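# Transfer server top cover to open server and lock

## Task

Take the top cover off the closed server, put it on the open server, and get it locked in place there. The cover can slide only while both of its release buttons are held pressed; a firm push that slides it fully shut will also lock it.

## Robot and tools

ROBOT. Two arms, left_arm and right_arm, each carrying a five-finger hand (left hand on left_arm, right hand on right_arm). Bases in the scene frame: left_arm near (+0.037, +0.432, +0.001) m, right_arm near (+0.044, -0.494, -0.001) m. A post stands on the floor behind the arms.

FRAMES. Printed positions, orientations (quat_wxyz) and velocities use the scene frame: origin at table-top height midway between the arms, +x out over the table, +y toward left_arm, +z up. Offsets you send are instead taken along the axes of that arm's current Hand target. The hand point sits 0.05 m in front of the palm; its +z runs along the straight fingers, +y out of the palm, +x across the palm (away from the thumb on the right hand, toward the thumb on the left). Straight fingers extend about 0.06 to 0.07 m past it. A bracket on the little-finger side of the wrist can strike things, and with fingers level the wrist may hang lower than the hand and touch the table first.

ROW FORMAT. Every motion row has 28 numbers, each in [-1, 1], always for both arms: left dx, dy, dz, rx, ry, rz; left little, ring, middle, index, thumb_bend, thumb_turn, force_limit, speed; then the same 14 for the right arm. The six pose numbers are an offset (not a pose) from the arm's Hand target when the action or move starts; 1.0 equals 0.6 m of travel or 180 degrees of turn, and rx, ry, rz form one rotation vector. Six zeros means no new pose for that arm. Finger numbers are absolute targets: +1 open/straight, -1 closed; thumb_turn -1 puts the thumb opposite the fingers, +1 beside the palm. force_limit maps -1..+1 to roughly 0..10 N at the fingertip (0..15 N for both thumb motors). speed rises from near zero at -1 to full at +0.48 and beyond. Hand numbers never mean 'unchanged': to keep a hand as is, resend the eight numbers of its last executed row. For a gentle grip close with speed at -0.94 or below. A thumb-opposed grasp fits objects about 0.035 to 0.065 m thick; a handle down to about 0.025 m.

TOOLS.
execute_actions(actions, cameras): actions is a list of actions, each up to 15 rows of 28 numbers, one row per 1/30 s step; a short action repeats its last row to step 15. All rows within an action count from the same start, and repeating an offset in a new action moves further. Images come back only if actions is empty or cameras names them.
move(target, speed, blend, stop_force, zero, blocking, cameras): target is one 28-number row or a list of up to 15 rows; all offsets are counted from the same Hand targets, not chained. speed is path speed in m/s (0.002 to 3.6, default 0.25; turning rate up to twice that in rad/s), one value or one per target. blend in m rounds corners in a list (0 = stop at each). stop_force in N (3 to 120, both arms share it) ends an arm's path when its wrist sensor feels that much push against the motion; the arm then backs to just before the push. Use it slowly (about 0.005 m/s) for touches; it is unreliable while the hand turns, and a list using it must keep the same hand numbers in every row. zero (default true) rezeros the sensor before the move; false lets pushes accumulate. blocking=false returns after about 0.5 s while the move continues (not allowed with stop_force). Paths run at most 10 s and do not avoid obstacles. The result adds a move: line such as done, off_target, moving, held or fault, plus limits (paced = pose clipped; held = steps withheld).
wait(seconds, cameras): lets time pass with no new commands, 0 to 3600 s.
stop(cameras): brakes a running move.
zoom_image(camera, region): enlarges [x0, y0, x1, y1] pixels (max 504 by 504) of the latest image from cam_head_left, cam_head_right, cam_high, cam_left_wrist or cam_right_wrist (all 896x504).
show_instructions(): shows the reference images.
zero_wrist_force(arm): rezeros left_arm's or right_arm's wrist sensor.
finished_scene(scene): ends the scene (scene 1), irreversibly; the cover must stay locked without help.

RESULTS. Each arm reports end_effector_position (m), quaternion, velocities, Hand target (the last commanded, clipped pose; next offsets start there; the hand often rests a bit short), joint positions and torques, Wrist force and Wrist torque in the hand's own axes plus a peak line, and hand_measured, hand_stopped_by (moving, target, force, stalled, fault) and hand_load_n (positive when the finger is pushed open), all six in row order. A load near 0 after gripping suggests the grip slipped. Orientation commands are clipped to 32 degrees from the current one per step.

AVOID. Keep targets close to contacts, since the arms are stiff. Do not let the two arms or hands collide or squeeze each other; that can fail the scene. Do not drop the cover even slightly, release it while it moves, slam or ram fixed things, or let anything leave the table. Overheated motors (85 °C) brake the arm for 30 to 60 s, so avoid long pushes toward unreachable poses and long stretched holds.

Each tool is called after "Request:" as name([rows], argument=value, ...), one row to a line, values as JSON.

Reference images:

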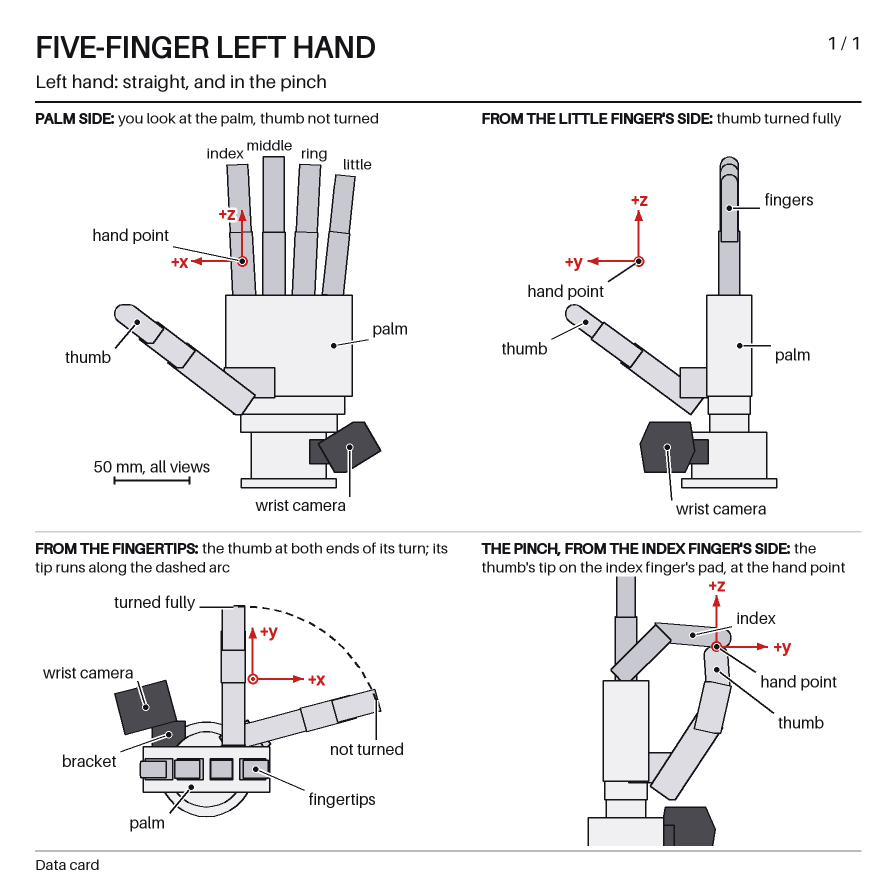

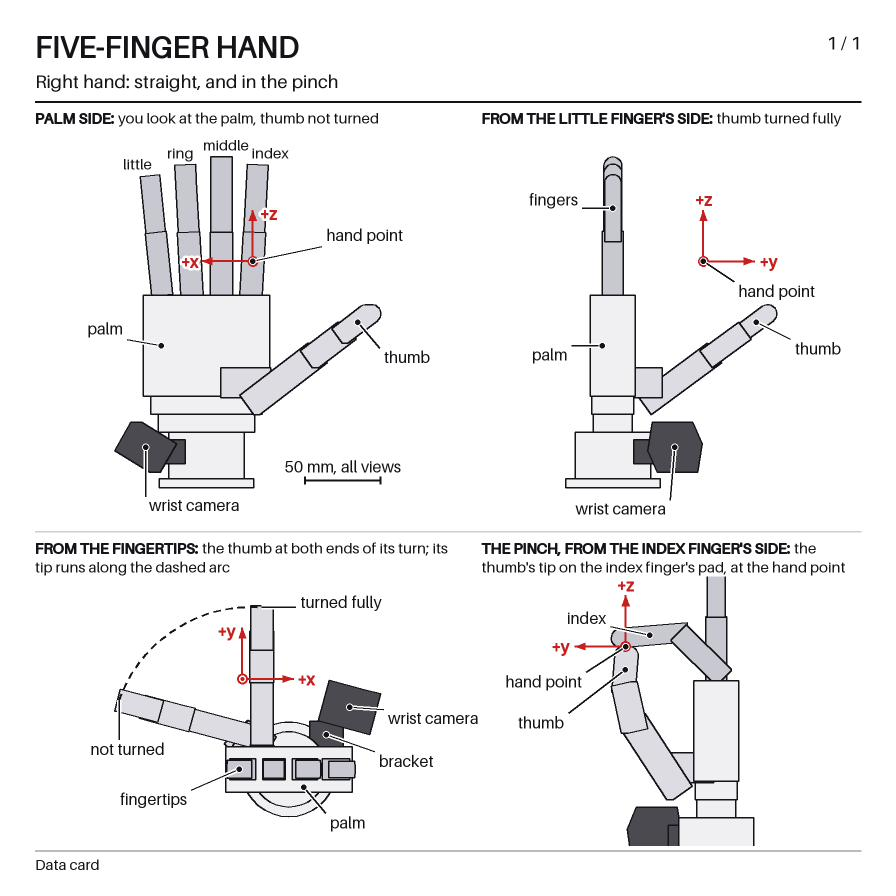

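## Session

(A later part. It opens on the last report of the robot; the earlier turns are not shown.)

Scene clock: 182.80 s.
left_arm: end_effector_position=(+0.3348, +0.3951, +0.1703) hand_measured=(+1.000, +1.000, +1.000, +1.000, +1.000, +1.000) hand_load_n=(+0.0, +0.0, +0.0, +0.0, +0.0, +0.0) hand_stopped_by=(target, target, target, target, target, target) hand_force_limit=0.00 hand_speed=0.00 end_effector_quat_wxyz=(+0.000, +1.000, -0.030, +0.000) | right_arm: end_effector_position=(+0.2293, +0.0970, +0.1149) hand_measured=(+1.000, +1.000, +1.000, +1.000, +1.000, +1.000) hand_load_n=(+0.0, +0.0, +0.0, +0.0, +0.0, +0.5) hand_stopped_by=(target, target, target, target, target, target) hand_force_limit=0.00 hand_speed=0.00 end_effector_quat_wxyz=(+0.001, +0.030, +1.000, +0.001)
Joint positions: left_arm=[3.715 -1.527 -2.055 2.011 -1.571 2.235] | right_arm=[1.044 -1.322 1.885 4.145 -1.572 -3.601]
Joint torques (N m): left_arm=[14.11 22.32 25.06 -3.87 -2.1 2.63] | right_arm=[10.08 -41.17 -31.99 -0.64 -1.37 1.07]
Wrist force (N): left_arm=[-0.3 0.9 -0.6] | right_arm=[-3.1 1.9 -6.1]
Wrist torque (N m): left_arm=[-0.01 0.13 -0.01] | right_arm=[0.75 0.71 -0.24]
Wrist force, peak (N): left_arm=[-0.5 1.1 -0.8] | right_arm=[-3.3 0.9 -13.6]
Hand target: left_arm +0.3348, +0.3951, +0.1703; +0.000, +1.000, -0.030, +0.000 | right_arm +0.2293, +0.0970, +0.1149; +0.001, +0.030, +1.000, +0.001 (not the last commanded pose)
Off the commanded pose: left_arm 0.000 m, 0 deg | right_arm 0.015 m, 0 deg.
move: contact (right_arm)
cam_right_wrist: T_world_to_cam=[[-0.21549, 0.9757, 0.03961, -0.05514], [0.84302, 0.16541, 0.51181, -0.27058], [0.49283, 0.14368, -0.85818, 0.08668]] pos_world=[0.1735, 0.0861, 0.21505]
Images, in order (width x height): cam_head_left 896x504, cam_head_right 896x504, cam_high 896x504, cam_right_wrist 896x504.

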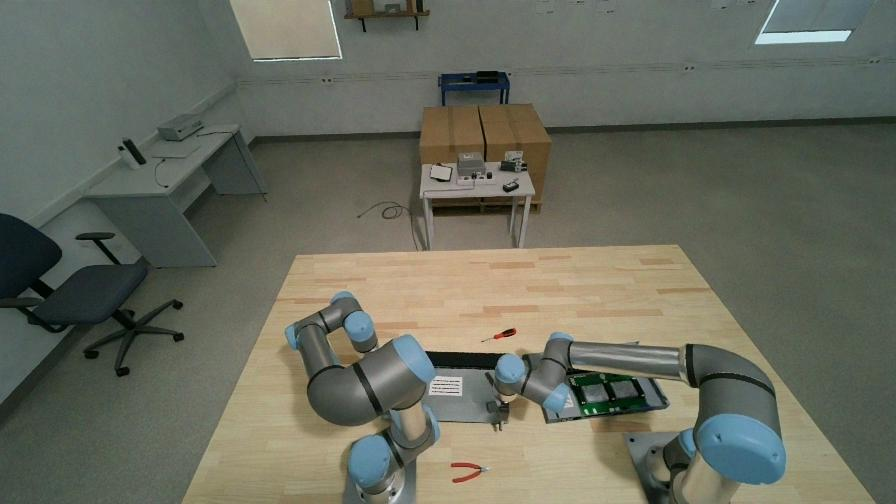

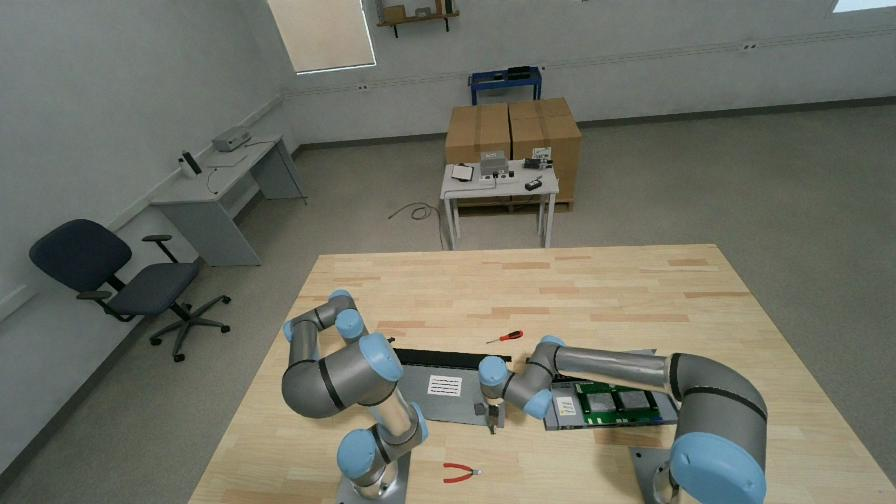

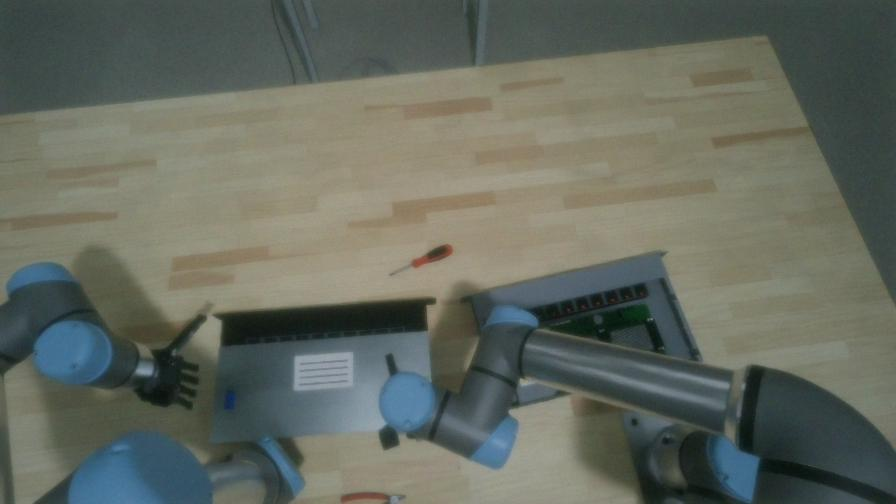

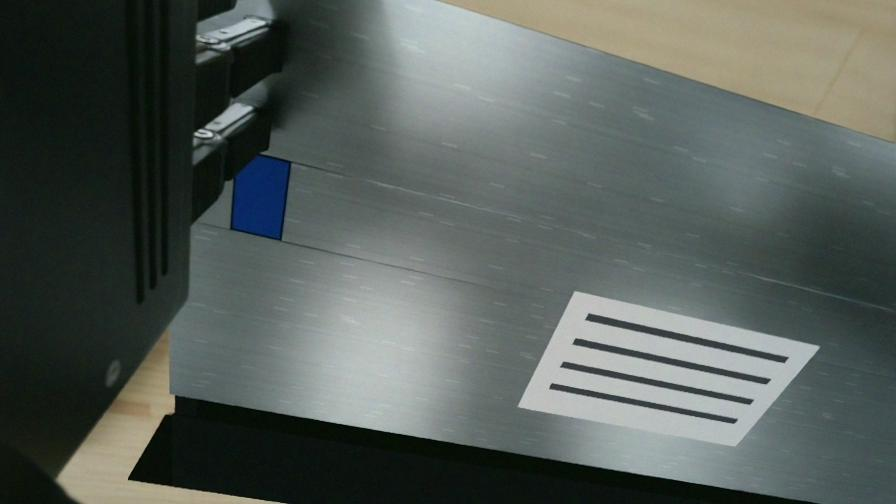

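Request:
move([
  [0,0,0,0,0,0,1,1,1,1,1,1,0,0,0,0,-0.096,0,0,0,1,1,1,1,1,1,0,0],
  [0,0,0,0,0,0,1,1,1,1,1,1,0,0,-0.1478,-0.0727,-0.096,0,0,0,1,1,1,1,1,1,0,0],
  [0,0,0.16,0,0,0,1,1,1,1,1,1,0,0,-0.1478,-0.0727,0.064,0,0,0,1,1,1,1,1,1,0,0],
], speed=[0.12,0.15,0.08], blend=[0.015,0,0], cameras=["cam_left_wrist","cam_right_wrist"])

Scene clock: 187.03 s.
left_arm: end_effector_position=(+0.3348, +0.3951, +0.0744) hand_measured=(+1.000, +1.000, +1.000, +1.000, +1.000, +1.000) hand_load_n=(+0.0, +0.0, +0.0, +0.0, +0.0, +0.0) hand_stopped_by=(target, target, target, target, target, target) hand_force_limit=0.00 hand_speed=0.00 end_effector_quat_wxyz=(+0.000, +1.000, -0.030, +0.000) | right_arm: end_effector_position=(+0.3154, +0.0482, +0.0767) hand_measured=(+1.000, +1.000, +1.000, +1.000, +1.000, +1.000) hand_load_n=(+0.0, +0.0, +0.0, +0.0, +0.0, +0.0) hand_stopped_by=(target, target, target, target, target, target) hand_force_limit=0.00 hand_speed=0.00 end_effector_quat_wxyz=(+0.001, +0.030, +1.000, +0.001)
Joint positions: left_arm=[3.715 -1.674 -2.197 2.3 -1.571 2.235] | right_arm=[0.857 -1.298 1.972 4.034 -1.571 -3.787]
Joint torques (N m): left_arm=[-8.29 12.87 1.21 -1.07 2.13 -2.39] | right_arm=[4.41 -22.92 -7.4 -3.66 2.07 1.02]
Wrist force (N): left_arm=[-0.6 0.5 -0.7] | right_arm=[-3.6 1.9 -1.7]
Wrist torque (N m): left_arm=[-0.05 0.17 0.04] | right_arm=[0.46 0.66 -0.14]
Wrist force, peak (N): left_arm=[-0.3 0.8 -1.4] | right_arm=[-3.5 2.0 -6.1]
Hand target: left_arm +0.3348, +0.3950, +0.0743; +0.000, +1.000, -0.030, +0.000 | right_arm +0.3153, +0.0483, +0.0766; +0.001, +0.030, +1.000, +0.001
Off the commanded pose: left_arm 0.000 m, 0 deg | right_arm 0.000 m, 0 deg.
move: done
cam_left_wrist: T_world_to_cam=[[0.31404, 0.94939, 0.00674, -0.48404], [0.82414, -0.27612, 0.49452, -0.1989], [0.47135, -0.14975, -0.86914, 0.0784]] pos_world=[0.27897, 0.41636, 0.16976]
cam_right_wrist: T_world_to_cam=[[-0.21549, 0.9757, 0.03961, 0.01254], [0.84302, 0.16541, 0.51181, -0.31554], [0.49283, 0.14368, -0.85818, 0.01847]] pos_world=[0.2596, 0.0373, 0.17685]

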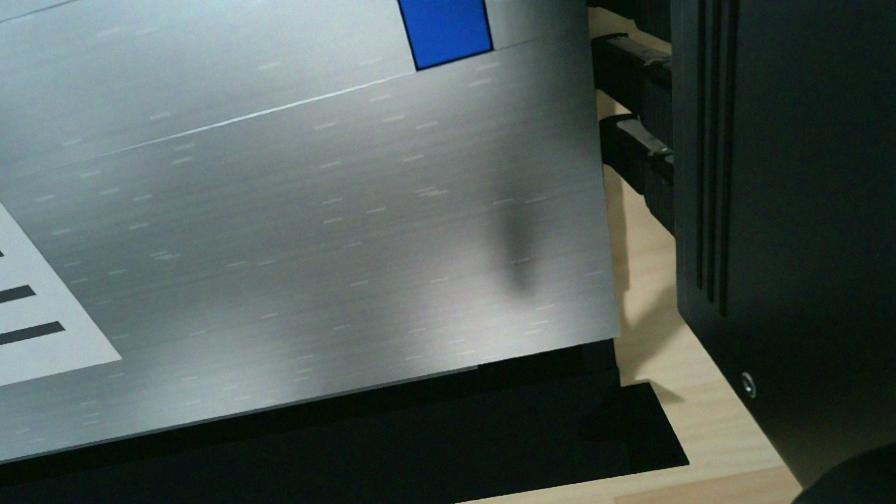

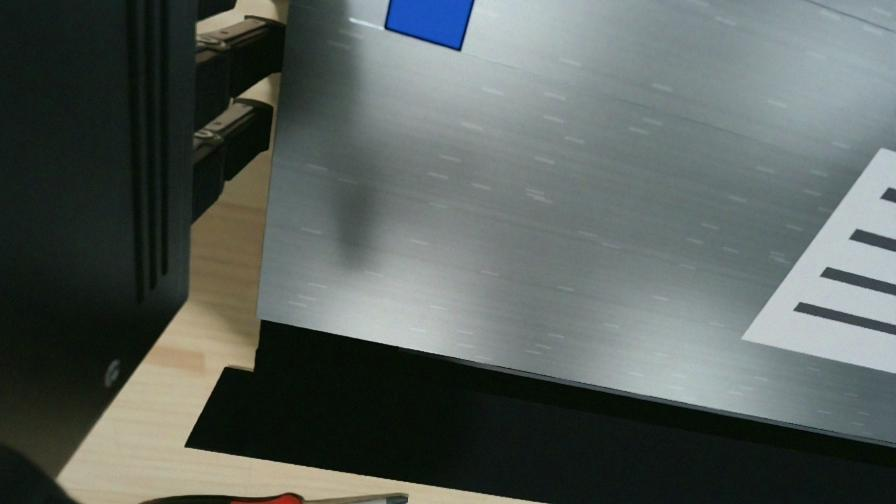

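Request:
move(target=[0,0.02,0,0,0,0,1,1,1,1,1,1,0,0,0,0.02,0,0,0,0,1,1,1,1,1,1,0,0], speed=0.008, stop_force=20)

Scene clock: 189.37 s.
left_arm: end_effector_position=(+0.3343, +0.3870, +0.0743) hand_measured=(+1.000, +1.000, +1.000, +1.000, +1.000, +1.000) hand_load_n=(+0.0, +0.0, +0.0, +0.5, -0.5, +0.0) hand_stopped_by=(target, target, target, target, target, target) hand_force_limit=0.00 hand_speed=0.00 end_effector_quat_wxyz=(+0.000, +1.000, -0.030, +0.000) | right_arm: end_effector_position=(+0.3158, +0.0562, +0.0766) hand_measured=(+1.000, +1.000, +1.000, +1.000, +1.000, +1.000) hand_load_n=(+0.0, +1.0, +0.5, +0.0, +0.0, +0.0) hand_stopped_by=(target, target, target, target, target, target) hand_force_limit=0.00 hand_speed=0.00 end_effector_quat_wxyz=(+0.001, +0.030, +1.000, +0.001)
Joint positions: left_arm=[3.688 -1.672 -2.2 2.301 -1.571 2.208] | right_arm=[0.867 -1.282 1.951 4.039 -1.571 -3.778]
Joint torques (N m): left_arm=[8.88 9.19 9.08 -5.34 5.55 2.86] | right_arm=[-5.69 -40.86 -11.3 -4.12 4.64 -1.46]
Wrist force (N): left_arm=[-2.9 -18.2 -3.5] | right_arm=[-2.8 -16.0 -11.2]
Wrist torque (N m): left_arm=[-0.29 -0.02 0.04] | right_arm=[1.16 0.96 -0.88]
Wrist force, peak (N): left_arm=[-5.4 -28.7 -4.7] | right_arm=[-1.7 -28.2 -17.8]
Hand target: left_arm +0.3344, +0.3870, +0.0743; +0.000, +1.000, -0.030, +0.000 (not the last commanded pose) | right_arm +0.3158, +0.0562, +0.0766; +0.001, +0.030, +1.000, +0.001 (not the last commanded pose)
Off the commanded pose: left_arm 0.004 m, 0 deg | right_arm 0.004 m, 0 deg.
move: contact (left_arm, right_arm)

Request:
move(target=[0,0.0004,-0.0003,0,0,0,1,1,1,1,1,1,0,0,0,0.0005,-0.0008,0,0,0,1,1,1,1,1,1,0,0], speed=0.008)

Scene clock: 190.10 s.
left_arm: end_effector_position=(+0.3344, +0.3868, +0.0744) hand_measured=(+1.000, +1.000, +1.000, +1.000, +1.000, +1.000) hand_load_n=(+0.0, +0.0, +0.5, +0.5, +0.0, +0.0) hand_stopped_by=(target, target, target, target, target, target) hand_force_limit=0.00 hand_speed=0.00 end_effector_quat_wxyz=(+0.000, +1.000, -0.029, +0.000) | right_arm: end_effector_position=(+0.3158, +0.0564, +0.0770) hand_measured=(+1.000, +1.000, +1.000, +1.000, +1.000, +1.000) hand_load_n=(+0.0, +1.0, +0.5, +0.0, +0.0, +0.0) hand_stopped_by=(target, target, target, target, target, target) hand_force_limit=0.00 hand_speed=0.00 end_effector_quat_wxyz=(+0.001, +0.030, +1.000, +0.001)
Joint positions: left_arm=[3.688 -1.671 -2.2 2.3 -1.571 2.207] | right_arm=[0.867 -1.282 1.95 4.041 -1.571 -3.778]
Joint torques (N m): left_arm=[-15.1 24.14 16.4 -8.07 4.64 -2.13] | right_arm=[14.74 -47.32 -44.27 -6.22 3.51 1.77]
Wrist force (N): left_arm=[1.4 -25.9 2.5] | right_arm=[-2.1 -21.9 2.8]
Wrist torque (N m): left_arm=[-0.79 0.14 0.50] | right_arm=[0.23 0.45 -1.02]
Wrist force, peak (N): left_arm=[1.4 -25.9 2.5] | right_arm=[-2.1 -21.9 2.8]
Hand target: left_arm +0.3344, +0.3868, +0.0745; +0.000, +1.000, -0.030, +0.000 | right_arm +0.3158, +0.0565, +0.0771; +0.001, +0.030, +1.000, +0.001
Off the commanded pose: left_arm 0.000 m, 0 deg | right_arm 0.000 m, 0 deg.
move: done

Request:
move(target=[0.005,0.0002,0,0,0,0,1,1,1,1,1,1,0,0,-0.005,0.0002,0,0,0,0,1,1,1,1,1,1,0,0], speed=0.01, stop_force=12, cameras=["cam_left_wrist","cam_right_wrist"])

Scene clock: 191.60 s.
left_arm: end_effector_position=(+0.3373, +0.3865, +0.0745) hand_measured=(+1.000, +1.000, +1.000, +1.000, +1.000, +1.000) hand_load_n=(-0.5, +0.0, +0.0, +0.5, +0.0, +0.0) hand_stopped_by=(target, target, target, target, target, target) hand_force_limit=0.00 hand_speed=0.00 end_effector_quat_wxyz=(+0.000, +1.000, -0.030, +0.000) | right_arm: end_effector_position=(+0.3188, +0.0564, +0.0771) hand_measured=(+1.000, +1.000, +1.000, +1.000, +1.000, +1.000) hand_load_n=(+0.0, +1.0, +0.5, +0.0, -0.5, +0.0) hand_stopped_by=(target, target, target, target, target, target) hand_force_limit=0.00 hand_speed=0.00 end_effector_quat_wxyz=(+0.001, +0.030, +1.000, +0.001)
Joint positions: left_arm=[3.68 -1.678 -2.191 2.299 -1.571 2.199] | right_arm=[0.863 -1.28 1.946 4.042 -1.571 -3.782]
Joint torques (N m): left_arm=[-17.6 10.87 15.49 -9.48 5.07 -2] | right_arm=[-3.32 -29.96 -46.3 -7.44 1.92 -1.67]
Wrist force (N): left_arm=[0.5 -33.9 3.0] | right_arm=[-1.9 -29.4 2.7]
Wrist torque (N m): left_arm=[-0.77 0.22 0.65] | right_arm=[0.24 0.44 -1.07]
Wrist force, peak (N): left_arm=[0.5 -33.9 3.0] | right_arm=[-1.9 -29.4 2.7]
Hand target: left_arm +0.3373, +0.3865, +0.0745; +0.000, +1.000, -0.030, +0.000 | right_arm +0.3188, +0.0564, +0.0771; +0.001, +0.030, +1.000, +0.001
Off the commanded pose: left_arm 0.000 m, 0 deg | right_arm 0.000 m, 0 deg.
move: done
cam_left_wrist: T_world_to_cam=[[0.31403, 0.94939, 0.00681, -0.4767], [0.82403, -0.27611, 0.4947, -0.20342], [0.47154, -0.14974, -0.86904, 0.07582]] pos_world=[0.28157, 0.40776, 0.16976]
cam_right_wrist: T_world_to_cam=[[-0.21544, 0.97571, 0.03958, 0.00517], [0.84312, 0.1654, 0.51165, -0.32006], [0.49268, 0.1436, -0.85828, 0.01596]] pos_world=[0.2631, 0.0456, 0.17725]

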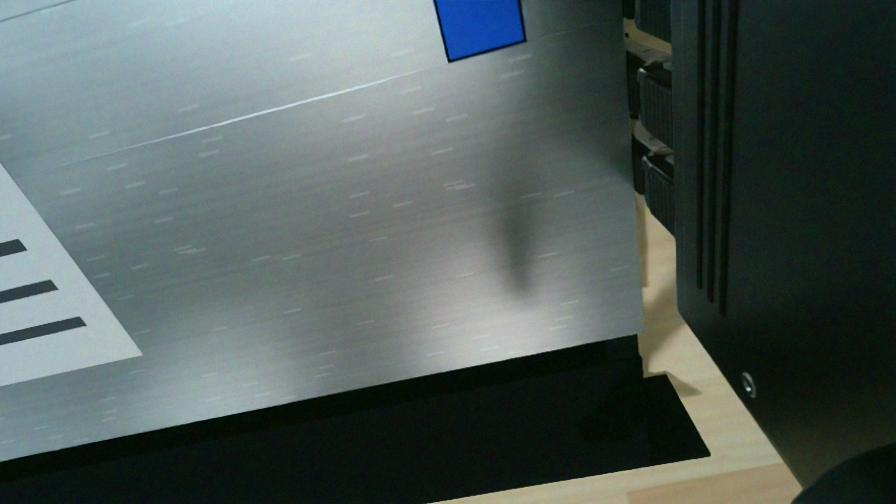

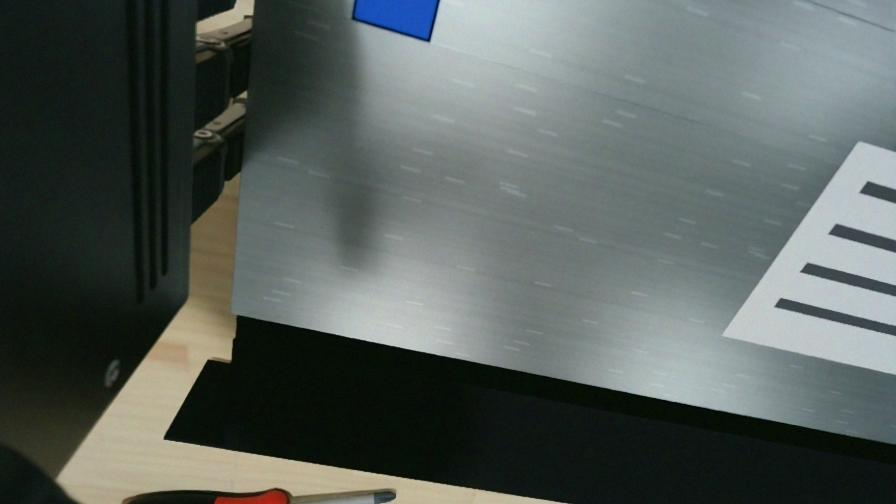

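Request:
move(target=[0.0125,0,0,0,0,0,1,1,1,1,1,1,0,0,-0.0125,0,0,0,0,0,1,1,1,1,1,1,0,0], speed=0.012, stop_force=12, cameras=["cam_left_wrist","cam_right_wrist"])

Scene clock: 193.40 s.
left_arm: end_effector_position=(+0.3448, +0.3860, +0.0745) hand_measured=(+1.000, +1.000, +1.000, +1.000, +1.000, +1.000) hand_load_n=(+0.0, +0.0, +0.5, +0.5, +0.0, +0.0) hand_stopped_by=(target, target, target, target, target, target) hand_force_limit=0.00 hand_speed=0.00 end_effector_quat_wxyz=(+0.000, +1.000, -0.030, +0.000) | right_arm: end_effector_position=(+0.3263, +0.0560, +0.0771) hand_measured=(+1.000, +1.000, +1.000, +1.000, +1.000, +1.000) hand_load_n=(+0.0, +1.5, +1.0, +0.0, +0.0, +0.0) hand_stopped_by=(target, target, target, target, target, target) hand_force_limit=0.00 hand_speed=0.00 end_effector_quat_wxyz=(+0.001, +0.030, +1.000, +0.001)
Joint positions: left_arm=[3.662 -1.697 -2.17 2.296 -1.571 2.181] | right_arm=[0.851 -1.274 1.938 4.044 -1.571 -3.793]
Joint torques (N m): left_arm=[-16.35 12.84 16.25 -8.46 7.22 -1.96] | right_arm=[-5.67 -33.58 -49.64 -8.14 4.79 -1.44]
Wrist force (N): left_arm=[-3.3 -32.6 7.3] | right_arm=[1.3 -26.8 8.3]
Wrist torque (N m): left_arm=[-0.94 0.14 0.43] | right_arm=[-0.05 0.49 -0.83]
Wrist force, peak (N): left_arm=[-10.6 -32.3 8.2] | right_arm=[8.1 -28.2 4.8]
Hand target: left_arm +0.3448, +0.3860, +0.0745; +0.000, +1.000, -0.030, +0.000 | right_arm +0.3263, +0.0560, +0.0771; +0.001, +0.030, +1.000, +0.001
Off the commanded pose: left_arm 0.000 m, 0 deg | right_arm 0.000 m, 0 deg.
move: done
cam_left_wrist: T_world_to_cam=[[0.31403, 0.94939, 0.00681, -0.47865], [0.82403, -0.27611, 0.4947, -0.20963], [0.47154, -0.14974, -0.86904, 0.07227]] pos_world=[0.28897, 0.40736, 0.16976]
cam_right_wrist: T_world_to_cam=[[-0.21544, 0.97571, 0.03958, 0.00725], [0.84312, 0.1654, 0.51165, -0.32627], [0.49268, 0.1436, -0.85828, 0.01247]] pos_world=[0.2705, 0.0451, 0.17735]

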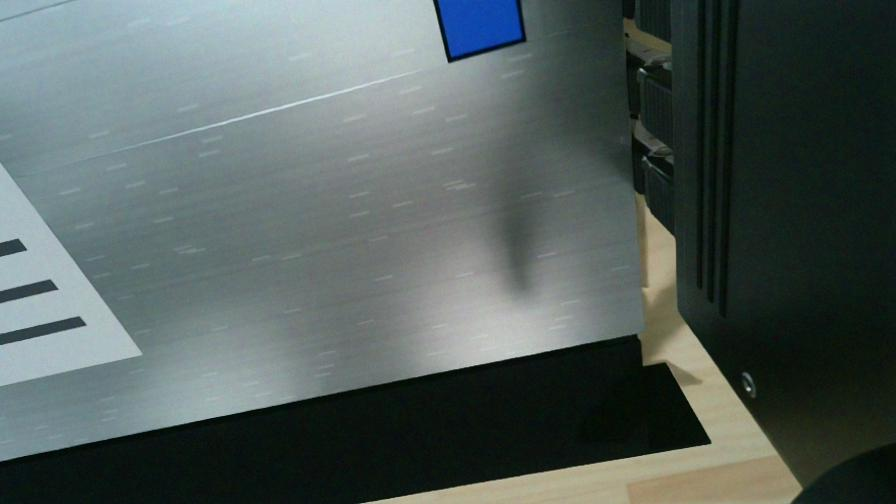

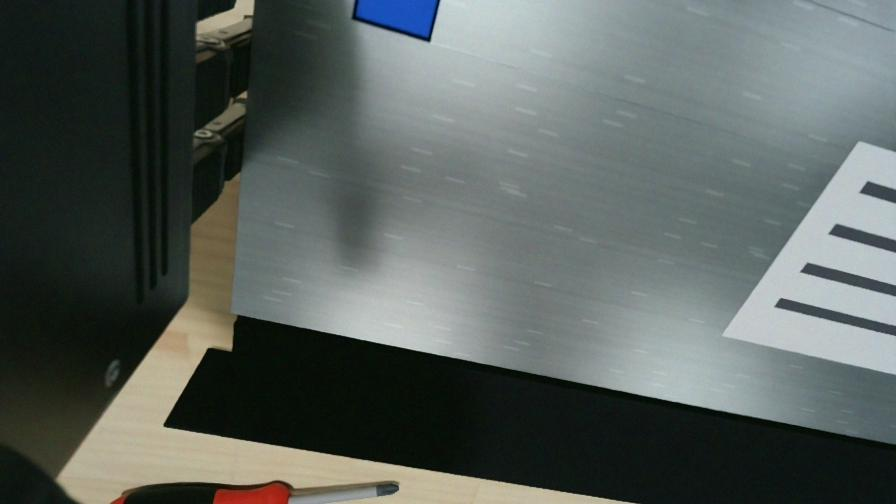

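Request:
move(target=[0.0083,0,0.0004,0,0,0,1,1,1,1,1,1,0,0,-0.0083,0,0.0004,0,0,0,1,1,1,1,1,1,0,0], speed=0.01, stop_force=25, cameras=["cam_left_wrist","cam_right_wrist"])

Scene clock: 195.10 s.
left_arm: end_effector_position=(+0.3498, +0.3857, +0.0742) hand_measured=(+1.000, +1.000, +1.000, +1.000, +1.000, +1.000) hand_load_n=(+0.0, +0.0, +0.0, +0.5, +0.0, +0.0) hand_stopped_by=(target, target, target, target, target, target) hand_force_limit=0.00 hand_speed=0.00 end_effector_quat_wxyz=(+0.000, +1.000, -0.030, +0.000) | right_arm: end_effector_position=(+0.3313, +0.0557, +0.0769) hand_measured=(+1.000, +1.000, +1.000, +1.000, +1.000, +1.000) hand_load_n=(+0.0, +1.5, +1.0, +0.5, +0.0, +0.0) hand_stopped_by=(target, target, target, target, target, target) hand_force_limit=0.00 hand_speed=0.00 end_effector_quat_wxyz=(+0.001, +0.030, +1.000, +0.001)
Joint positions: left_arm=[3.65 -1.709 -2.156 2.294 -1.571 2.17] | right_arm=[0.844 -1.269 1.932 4.046 -1.571 -3.801]
Joint torques (N m): left_arm=[-17.37 13.24 22.13 -4.57 6.61 -1.85] | right_arm=[-12.39 -29.27 -51.01 -12.89 -0.72 -1.5]
Wrist force (N): left_arm=[-17.2 -32.8 -0.5] | right_arm=[14.8 -32.0 -3.7]
Wrist torque (N m): left_arm=[-0.42 -0.10 -0.39] | right_arm=[0.85 1.21 -0.26]
Wrist force, peak (N): left_arm=[-17.4 -36.8 -7.5] | right_arm=[14.6 -33.4 -9.1]
Hand target: left_arm +0.3498, +0.3857, +0.0742; +0.000, +1.000, -0.030, +0.000 | right_arm +0.3313, +0.0557, +0.0769; +0.001, +0.030, +1.000, +0.001
Off the commanded pose: left_arm 0.000 m, 0 deg | right_arm 0.000 m, 0 deg.
move: done
cam_left_wrist: T_world_to_cam=[[0.31403, 0.94939, 0.00681, -0.47993], [0.82403, -0.27611, 0.4947, -0.21373], [0.47154, -0.14974, -0.86904, 0.06969]] pos_world=[0.29397, 0.40706, 0.16956]
cam_right_wrist: T_world_to_cam=[[-0.21543, 0.97572, 0.03958, 0.00863], [0.84315, 0.16541, 0.51161, -0.33028], [0.49264, 0.14359, -0.8583, 0.00981]] pos_world=[0.2755, 0.0448, 0.17705]

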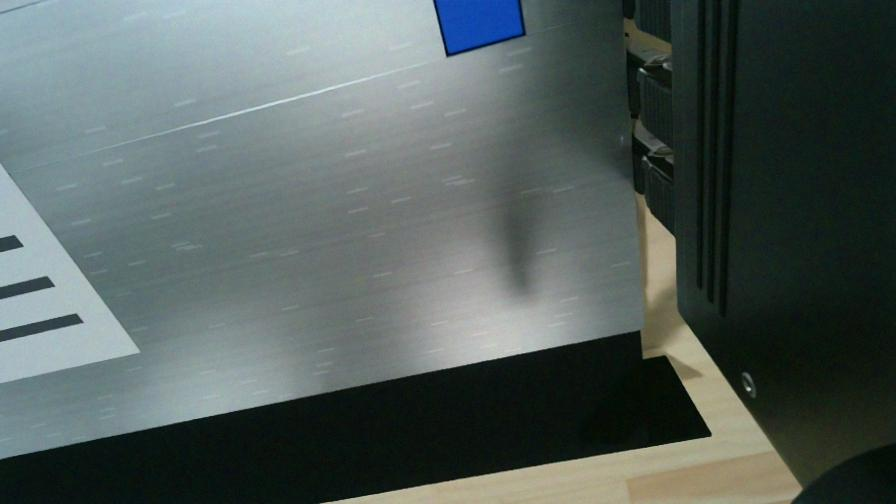

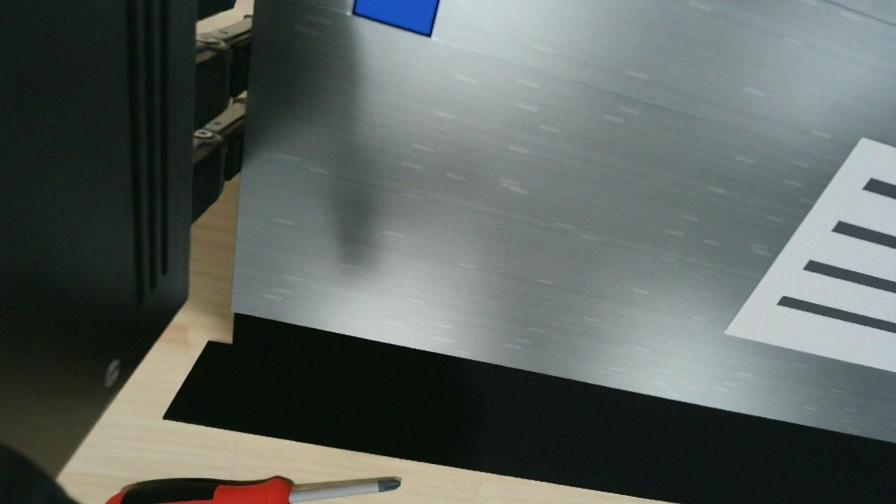

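Request:
move([
  [0,0.0005,0,0,0,0,1,1,1,1,1,1,0,0,0,0.0005,0,0,0,0,1,1,1,1,1,1,0,0],
  [0.0018,0.0005,0,0,0,0,1,1,1,1,1,1,0,0,-0.0018,0.0005,0,0,0,0,1,1,1,1,1,1,0,0],
], speed=0.008, cameras=["cam_left_wrist","cam_right_wrist","cam_high"])

Request:
zoom_image(camera="cam_high", region=[200, 290, 440, 450])

Request:
zoom_image(camera="cam_left_wrist", region=[420, 0, 720, 168])

Request:
zoom_image(camera="cam_left_wrist", region=[560, 300, 720, 460])

Request:
zoom_image(camera="cam_right_wrist", region=[160, 290, 320, 450])

Scene clock: 195.80 s.
left_arm: end_effector_position=(+0.3507, +0.3855, +0.0742) hand_measured=(+1.000, +1.000, +1.000, +1.000, +1.000, +1.000) hand_load_n=(+0.0, +0.0, +0.5, +0.5, +0.0, +0.0) hand_stopped_by=(target, target, target, target, target, target) hand_force_limit=0.00 hand_speed=0.00 end_effector_quat_wxyz=(+0.000, +1.000, -0.030, +0.000) | right_arm: end_effector_position=(+0.3322, +0.0559, +0.0768) hand_measured=(+1.000, +1.000, +1.000, +1.000, +1.000, +1.000) hand_load_n=(+0.0, +1.5, +1.0, +1.0, +0.0, +0.0) hand_stopped_by=(target, target, target, target, target, target) hand_force_limit=0.00 hand_speed=0.00 end_effector_quat_wxyz=(+0.001, +0.030, +1.000, +0.001)
Joint positions: left_arm=[3.647 -1.711 -2.154 2.294 -1.571 2.167] | right_arm=[0.843 -1.268 1.931 4.046 -1.571 -3.802]
Joint torques (N m): left_arm=[-21.27 12.59 19.77 -5.23 12.73 -2.23] | right_arm=[-12.19 -28.68 -58.02 -13.26 0.17 -1.67]
Wrist force (N): left_arm=[-21.7 -44.5 -0.8] | right_arm=[20.2 -42.6 -5.3]
Wrist torque (N m): left_arm=[-0.34 -0.37 -0.37] | right_arm=[1.26 1.40 -0.18]
Wrist force, peak (N): left_arm=[-21.7 -44.5 -0.8] | right_arm=[21.1 -43.1 -11.6]
Hand target: left_arm +0.3509, +0.3854, +0.0742; +0.000, +1.000, -0.030, +0.000 | right_arm +0.3324, +0.0559, +0.0769; +0.001, +0.030, +1.000, +0.001
Off the commanded pose: left_arm 0.000 m, 0 deg | right_arm 0.000 m, 0 deg.
move: done
cam_left_wrist: T_world_to_cam=[[0.31401, 0.94939, 0.00697, -0.47996], [0.8241, -0.2762, 0.49454, -0.21451], [0.47144, -0.14954, -0.86913, 0.06919]] pos_world=[0.29487, 0.40676, 0.16956]
cam_right_wrist: T_world_to_cam=[[-0.21552, 0.9757, 0.03953, 0.00868], [0.84313, 0.16551, 0.51161, -0.33116], [0.49264, 0.14359, -0.85831, 0.00929]] pos_world=[0.2765, 0.045, 0.17705]
Images, in order (width x height): cam_high 896x504, cam_left_wrist 896x504, cam_right_wrist 896x504.

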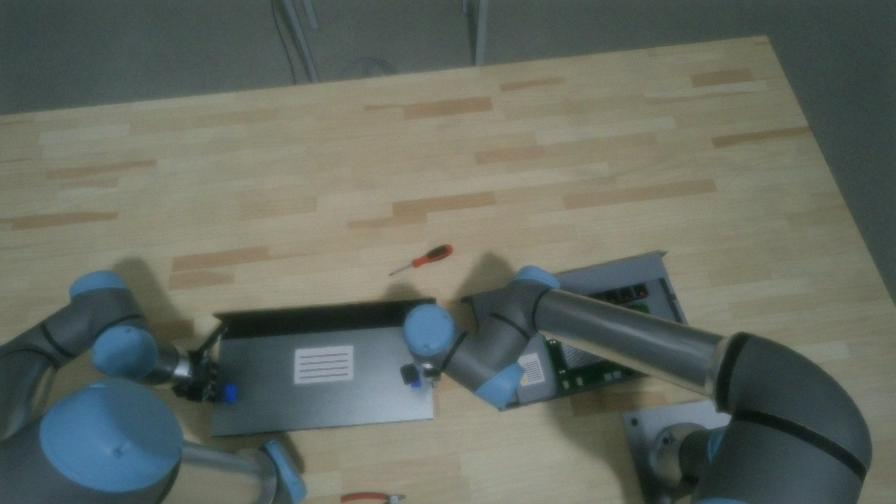

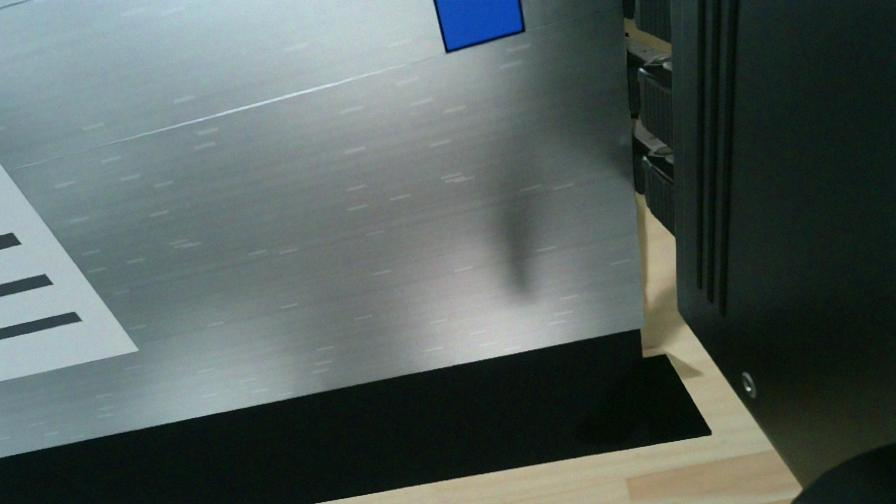

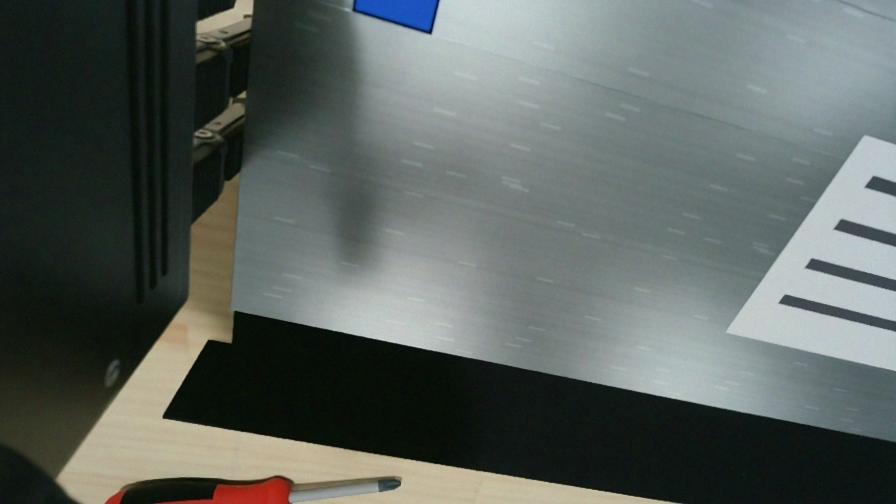

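Scaled by 2.100.

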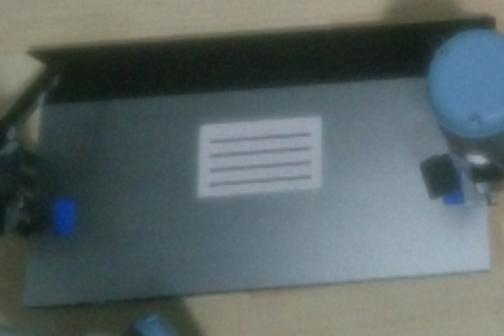

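Scaled by 1.680.

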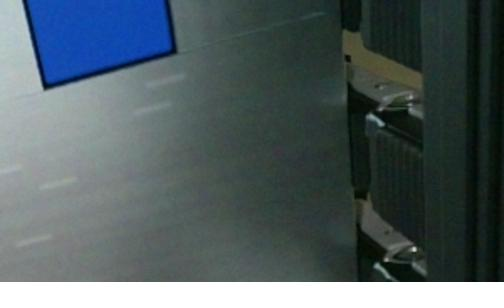

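Scaled by 3.150.

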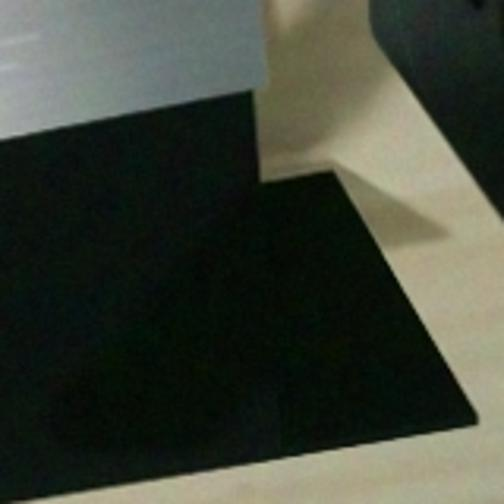

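Scaled by 3.150.

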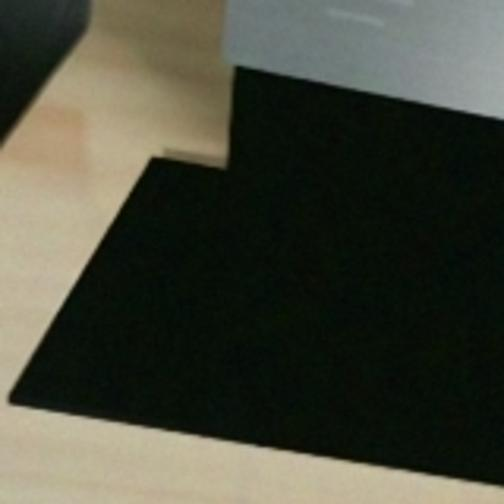

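Request:
move(target=[-0.0033,0,-0.0002,0,0,0,1,1,1,1,1,1,0,0,0.0033,0,-0.0005,0,0,0,1,1,1,1,1,1,0,0], speed=0.01, cameras=["cam_left_wrist","cam_right_wrist"])

Scene clock: 196.83 s.
left_arm: end_effector_position=(+0.3491, +0.3855, +0.0744) hand_measured=(+1.000, +1.000, +1.000, +1.000, +1.000, +1.000) hand_load_n=(+0.0, +0.0, +0.5, +0.5, -0.5, +0.0) hand_stopped_by=(target, target, target, target, target, target) hand_force_limit=0.00 hand_speed=0.00 end_effector_quat_wxyz=(+0.000, +1.000, -0.030, +0.000) | right_arm: end_effector_position=(+0.3306, +0.0560, +0.0772) hand_measured=(+1.000, +1.000, +1.000, +1.000, +1.000, +1.000) hand_load_n=(+0.0, +1.5, +1.0, +0.0, +0.0, +0.0) hand_stopped_by=(target, target, target, target, target, target) hand_force_limit=0.00 hand_speed=0.00 end_effector_quat_wxyz=(+0.001, +0.030, +1.000, +0.001)
Joint positions: left_arm=[3.651 -1.707 -2.158 2.295 -1.571 2.171] | right_arm=[0.845 -1.27 1.932 4.046 -1.571 -3.799]
Joint torques (N m): left_arm=[4.23 22.99 -14.74 -12.4 6.28 3.55] | right_arm=[24.83 -55.38 -25.03 -10.22 5.89 1.71]
Wrist force (N): left_arm=[19.7 -42.3 2.9] | right_arm=[-14.5 -34.7 10.6]
Wrist torque (N m): left_arm=[-0.44 0.07 1.74] | right_arm=[0.32 0.07 -2.05]
Wrist force, peak (N): left_arm=[-22.3 -45.4 -1.3] | right_arm=[20.3 -42.8 -4.9]
Hand target: left_arm +0.3489, +0.3855, +0.0743; +0.000, +1.000, -0.030, +0.000 | right_arm +0.3304, +0.0561, +0.0772; +0.001, +0.030, +1.000, +0.001
Off the commanded pose: left_arm 0.000 m, 0 deg | right_arm 0.000 m, 0 deg.
move: done
cam_left_wrist: T_world_to_cam=[[0.31399, 0.9494, 0.007, -0.47946], [0.82386, -0.27612, 0.49498, -0.21328], [0.47187, -0.14965, -0.86888, 0.0699]] pos_world=[0.29328, 0.40676, 0.16966]
cam_right_wrist: T_world_to_cam=[[-0.21536, 0.97573, 0.03958, 0.00808], [0.84305, 0.16531, 0.5118, -0.33], [0.49284, 0.14359, -0.85819, 0.01023]] pos_world=[0.2749, 0.0452, 0.17735]

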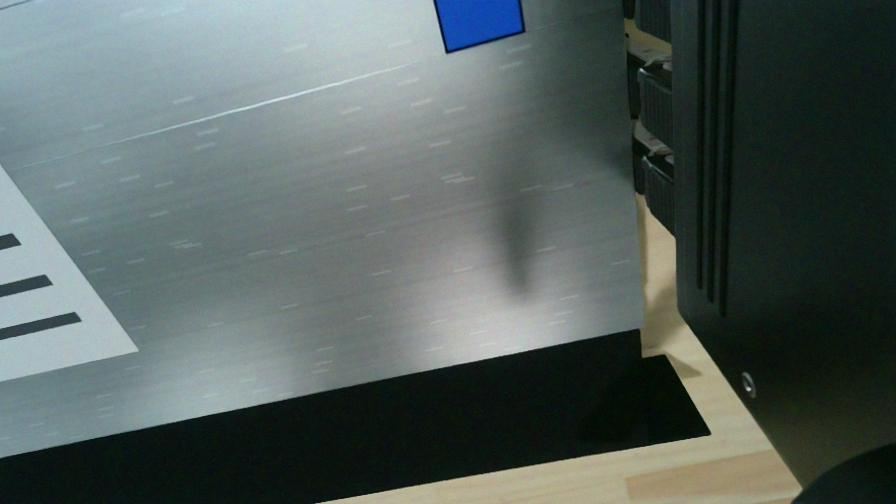

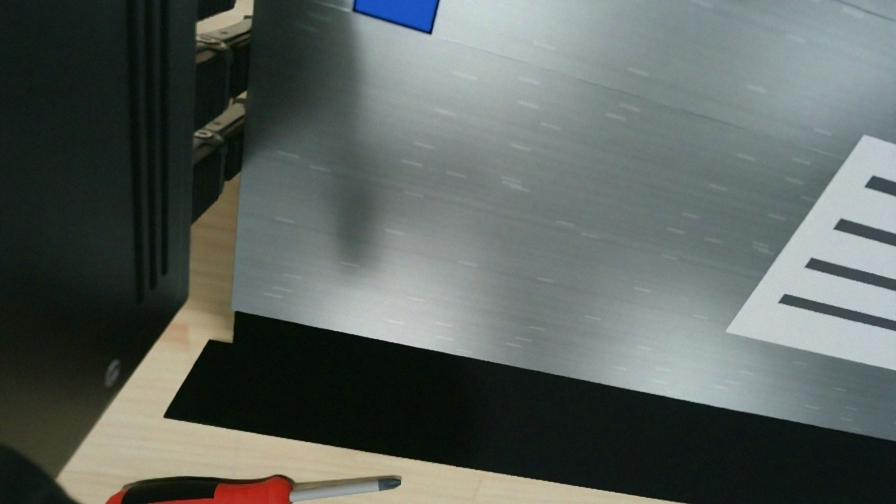

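Request:
zoom_image(camera="cam_left_wrist", region=[560, 300, 720, 460])

Request:
zoom_image(camera="cam_right_wrist", region=[160, 290, 320, 450])

Scaled by 3.150.

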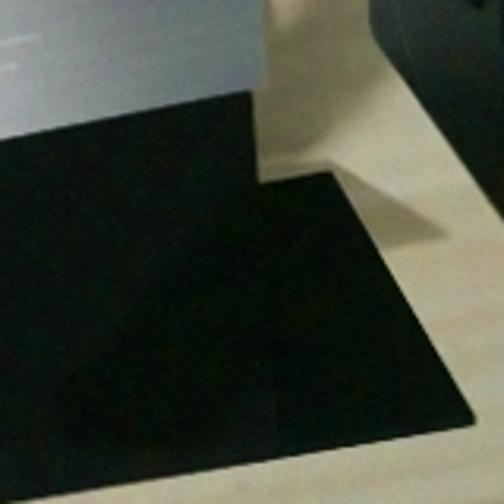

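Scaled by 3.150.

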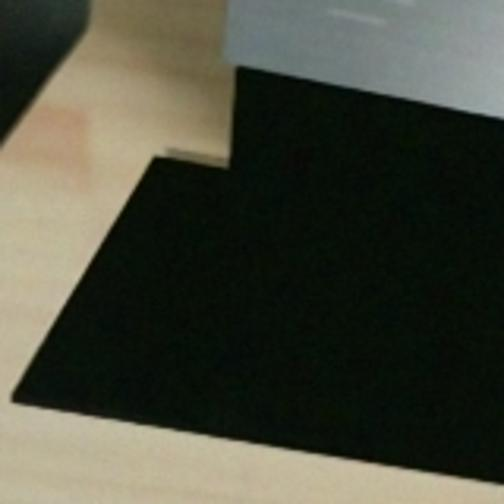

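Request:
move(target=[0.0017,0,0,0,0,0,1,1,1,1,1,1,0,0,-0.0015,0,0.0003,0,0,0,1,1,1,1,1,1,0,0], speed=0.01)

Scene clock: 197.70 s.
left_arm: end_effector_position=(+0.3498, +0.3855, +0.0743) hand_measured=(+1.000, +1.000, +1.000, +1.000, +1.000, +1.000) hand_load_n=(+0.0, +0.0, +0.0, +0.5, +0.0, +0.0) hand_stopped_by=(target, target, target, target, target, target) hand_force_limit=0.00 hand_speed=0.00 end_effector_quat_wxyz=(+0.000, +1.000, -0.030, +0.000) | right_arm: end_effector_position=(+0.3311, +0.0560, +0.0770) hand_measured=(+1.000, +1.000, +1.000, +1.000, +1.000, +1.000) hand_load_n=(+0.0, +1.5, +1.0, +0.5, +0.0, +0.5) hand_stopped_by=(target, target, target, target, target, target) hand_force_limit=0.00 hand_speed=0.00 end_effector_quat_wxyz=(+0.001, +0.030, +1.000, +0.001)
Joint positions: left_arm=[3.649 -1.709 -2.156 2.294 -1.571 2.169] | right_arm=[0.844 -1.269 1.932 4.046 -1.571 -3.8]
Joint torques (N m): left_arm=[-20.78 12.71 13.99 -8.66 8.91 -1.89] | right_arm=[-1.38 -30.92 -51.62 -11.45 6.53 -1.56]
Wrist force (N): left_arm=[1.2 -43.9 3.9] | right_arm=[-1.6 -38.6 2.4]
Wrist torque (N m): left_arm=[-0.48 0.24 0.84] | right_arm=[0.73 0.33 -1.29]
Wrist force, peak (N): left_arm=[22.5 -43.9 1.4] | right_arm=[-17.8 -34.6 12.3]
Hand target: left_arm +0.3499, +0.3854, +0.0743; +0.000, +1.000, -0.030, +0.000 | right_arm +0.3313, +0.0560, +0.0770; +0.001, +0.030, +1.000, +0.001
Off the commanded pose: left_arm 0.000 m, 0 deg | right_arm 0.000 m, 0 deg.
move: done


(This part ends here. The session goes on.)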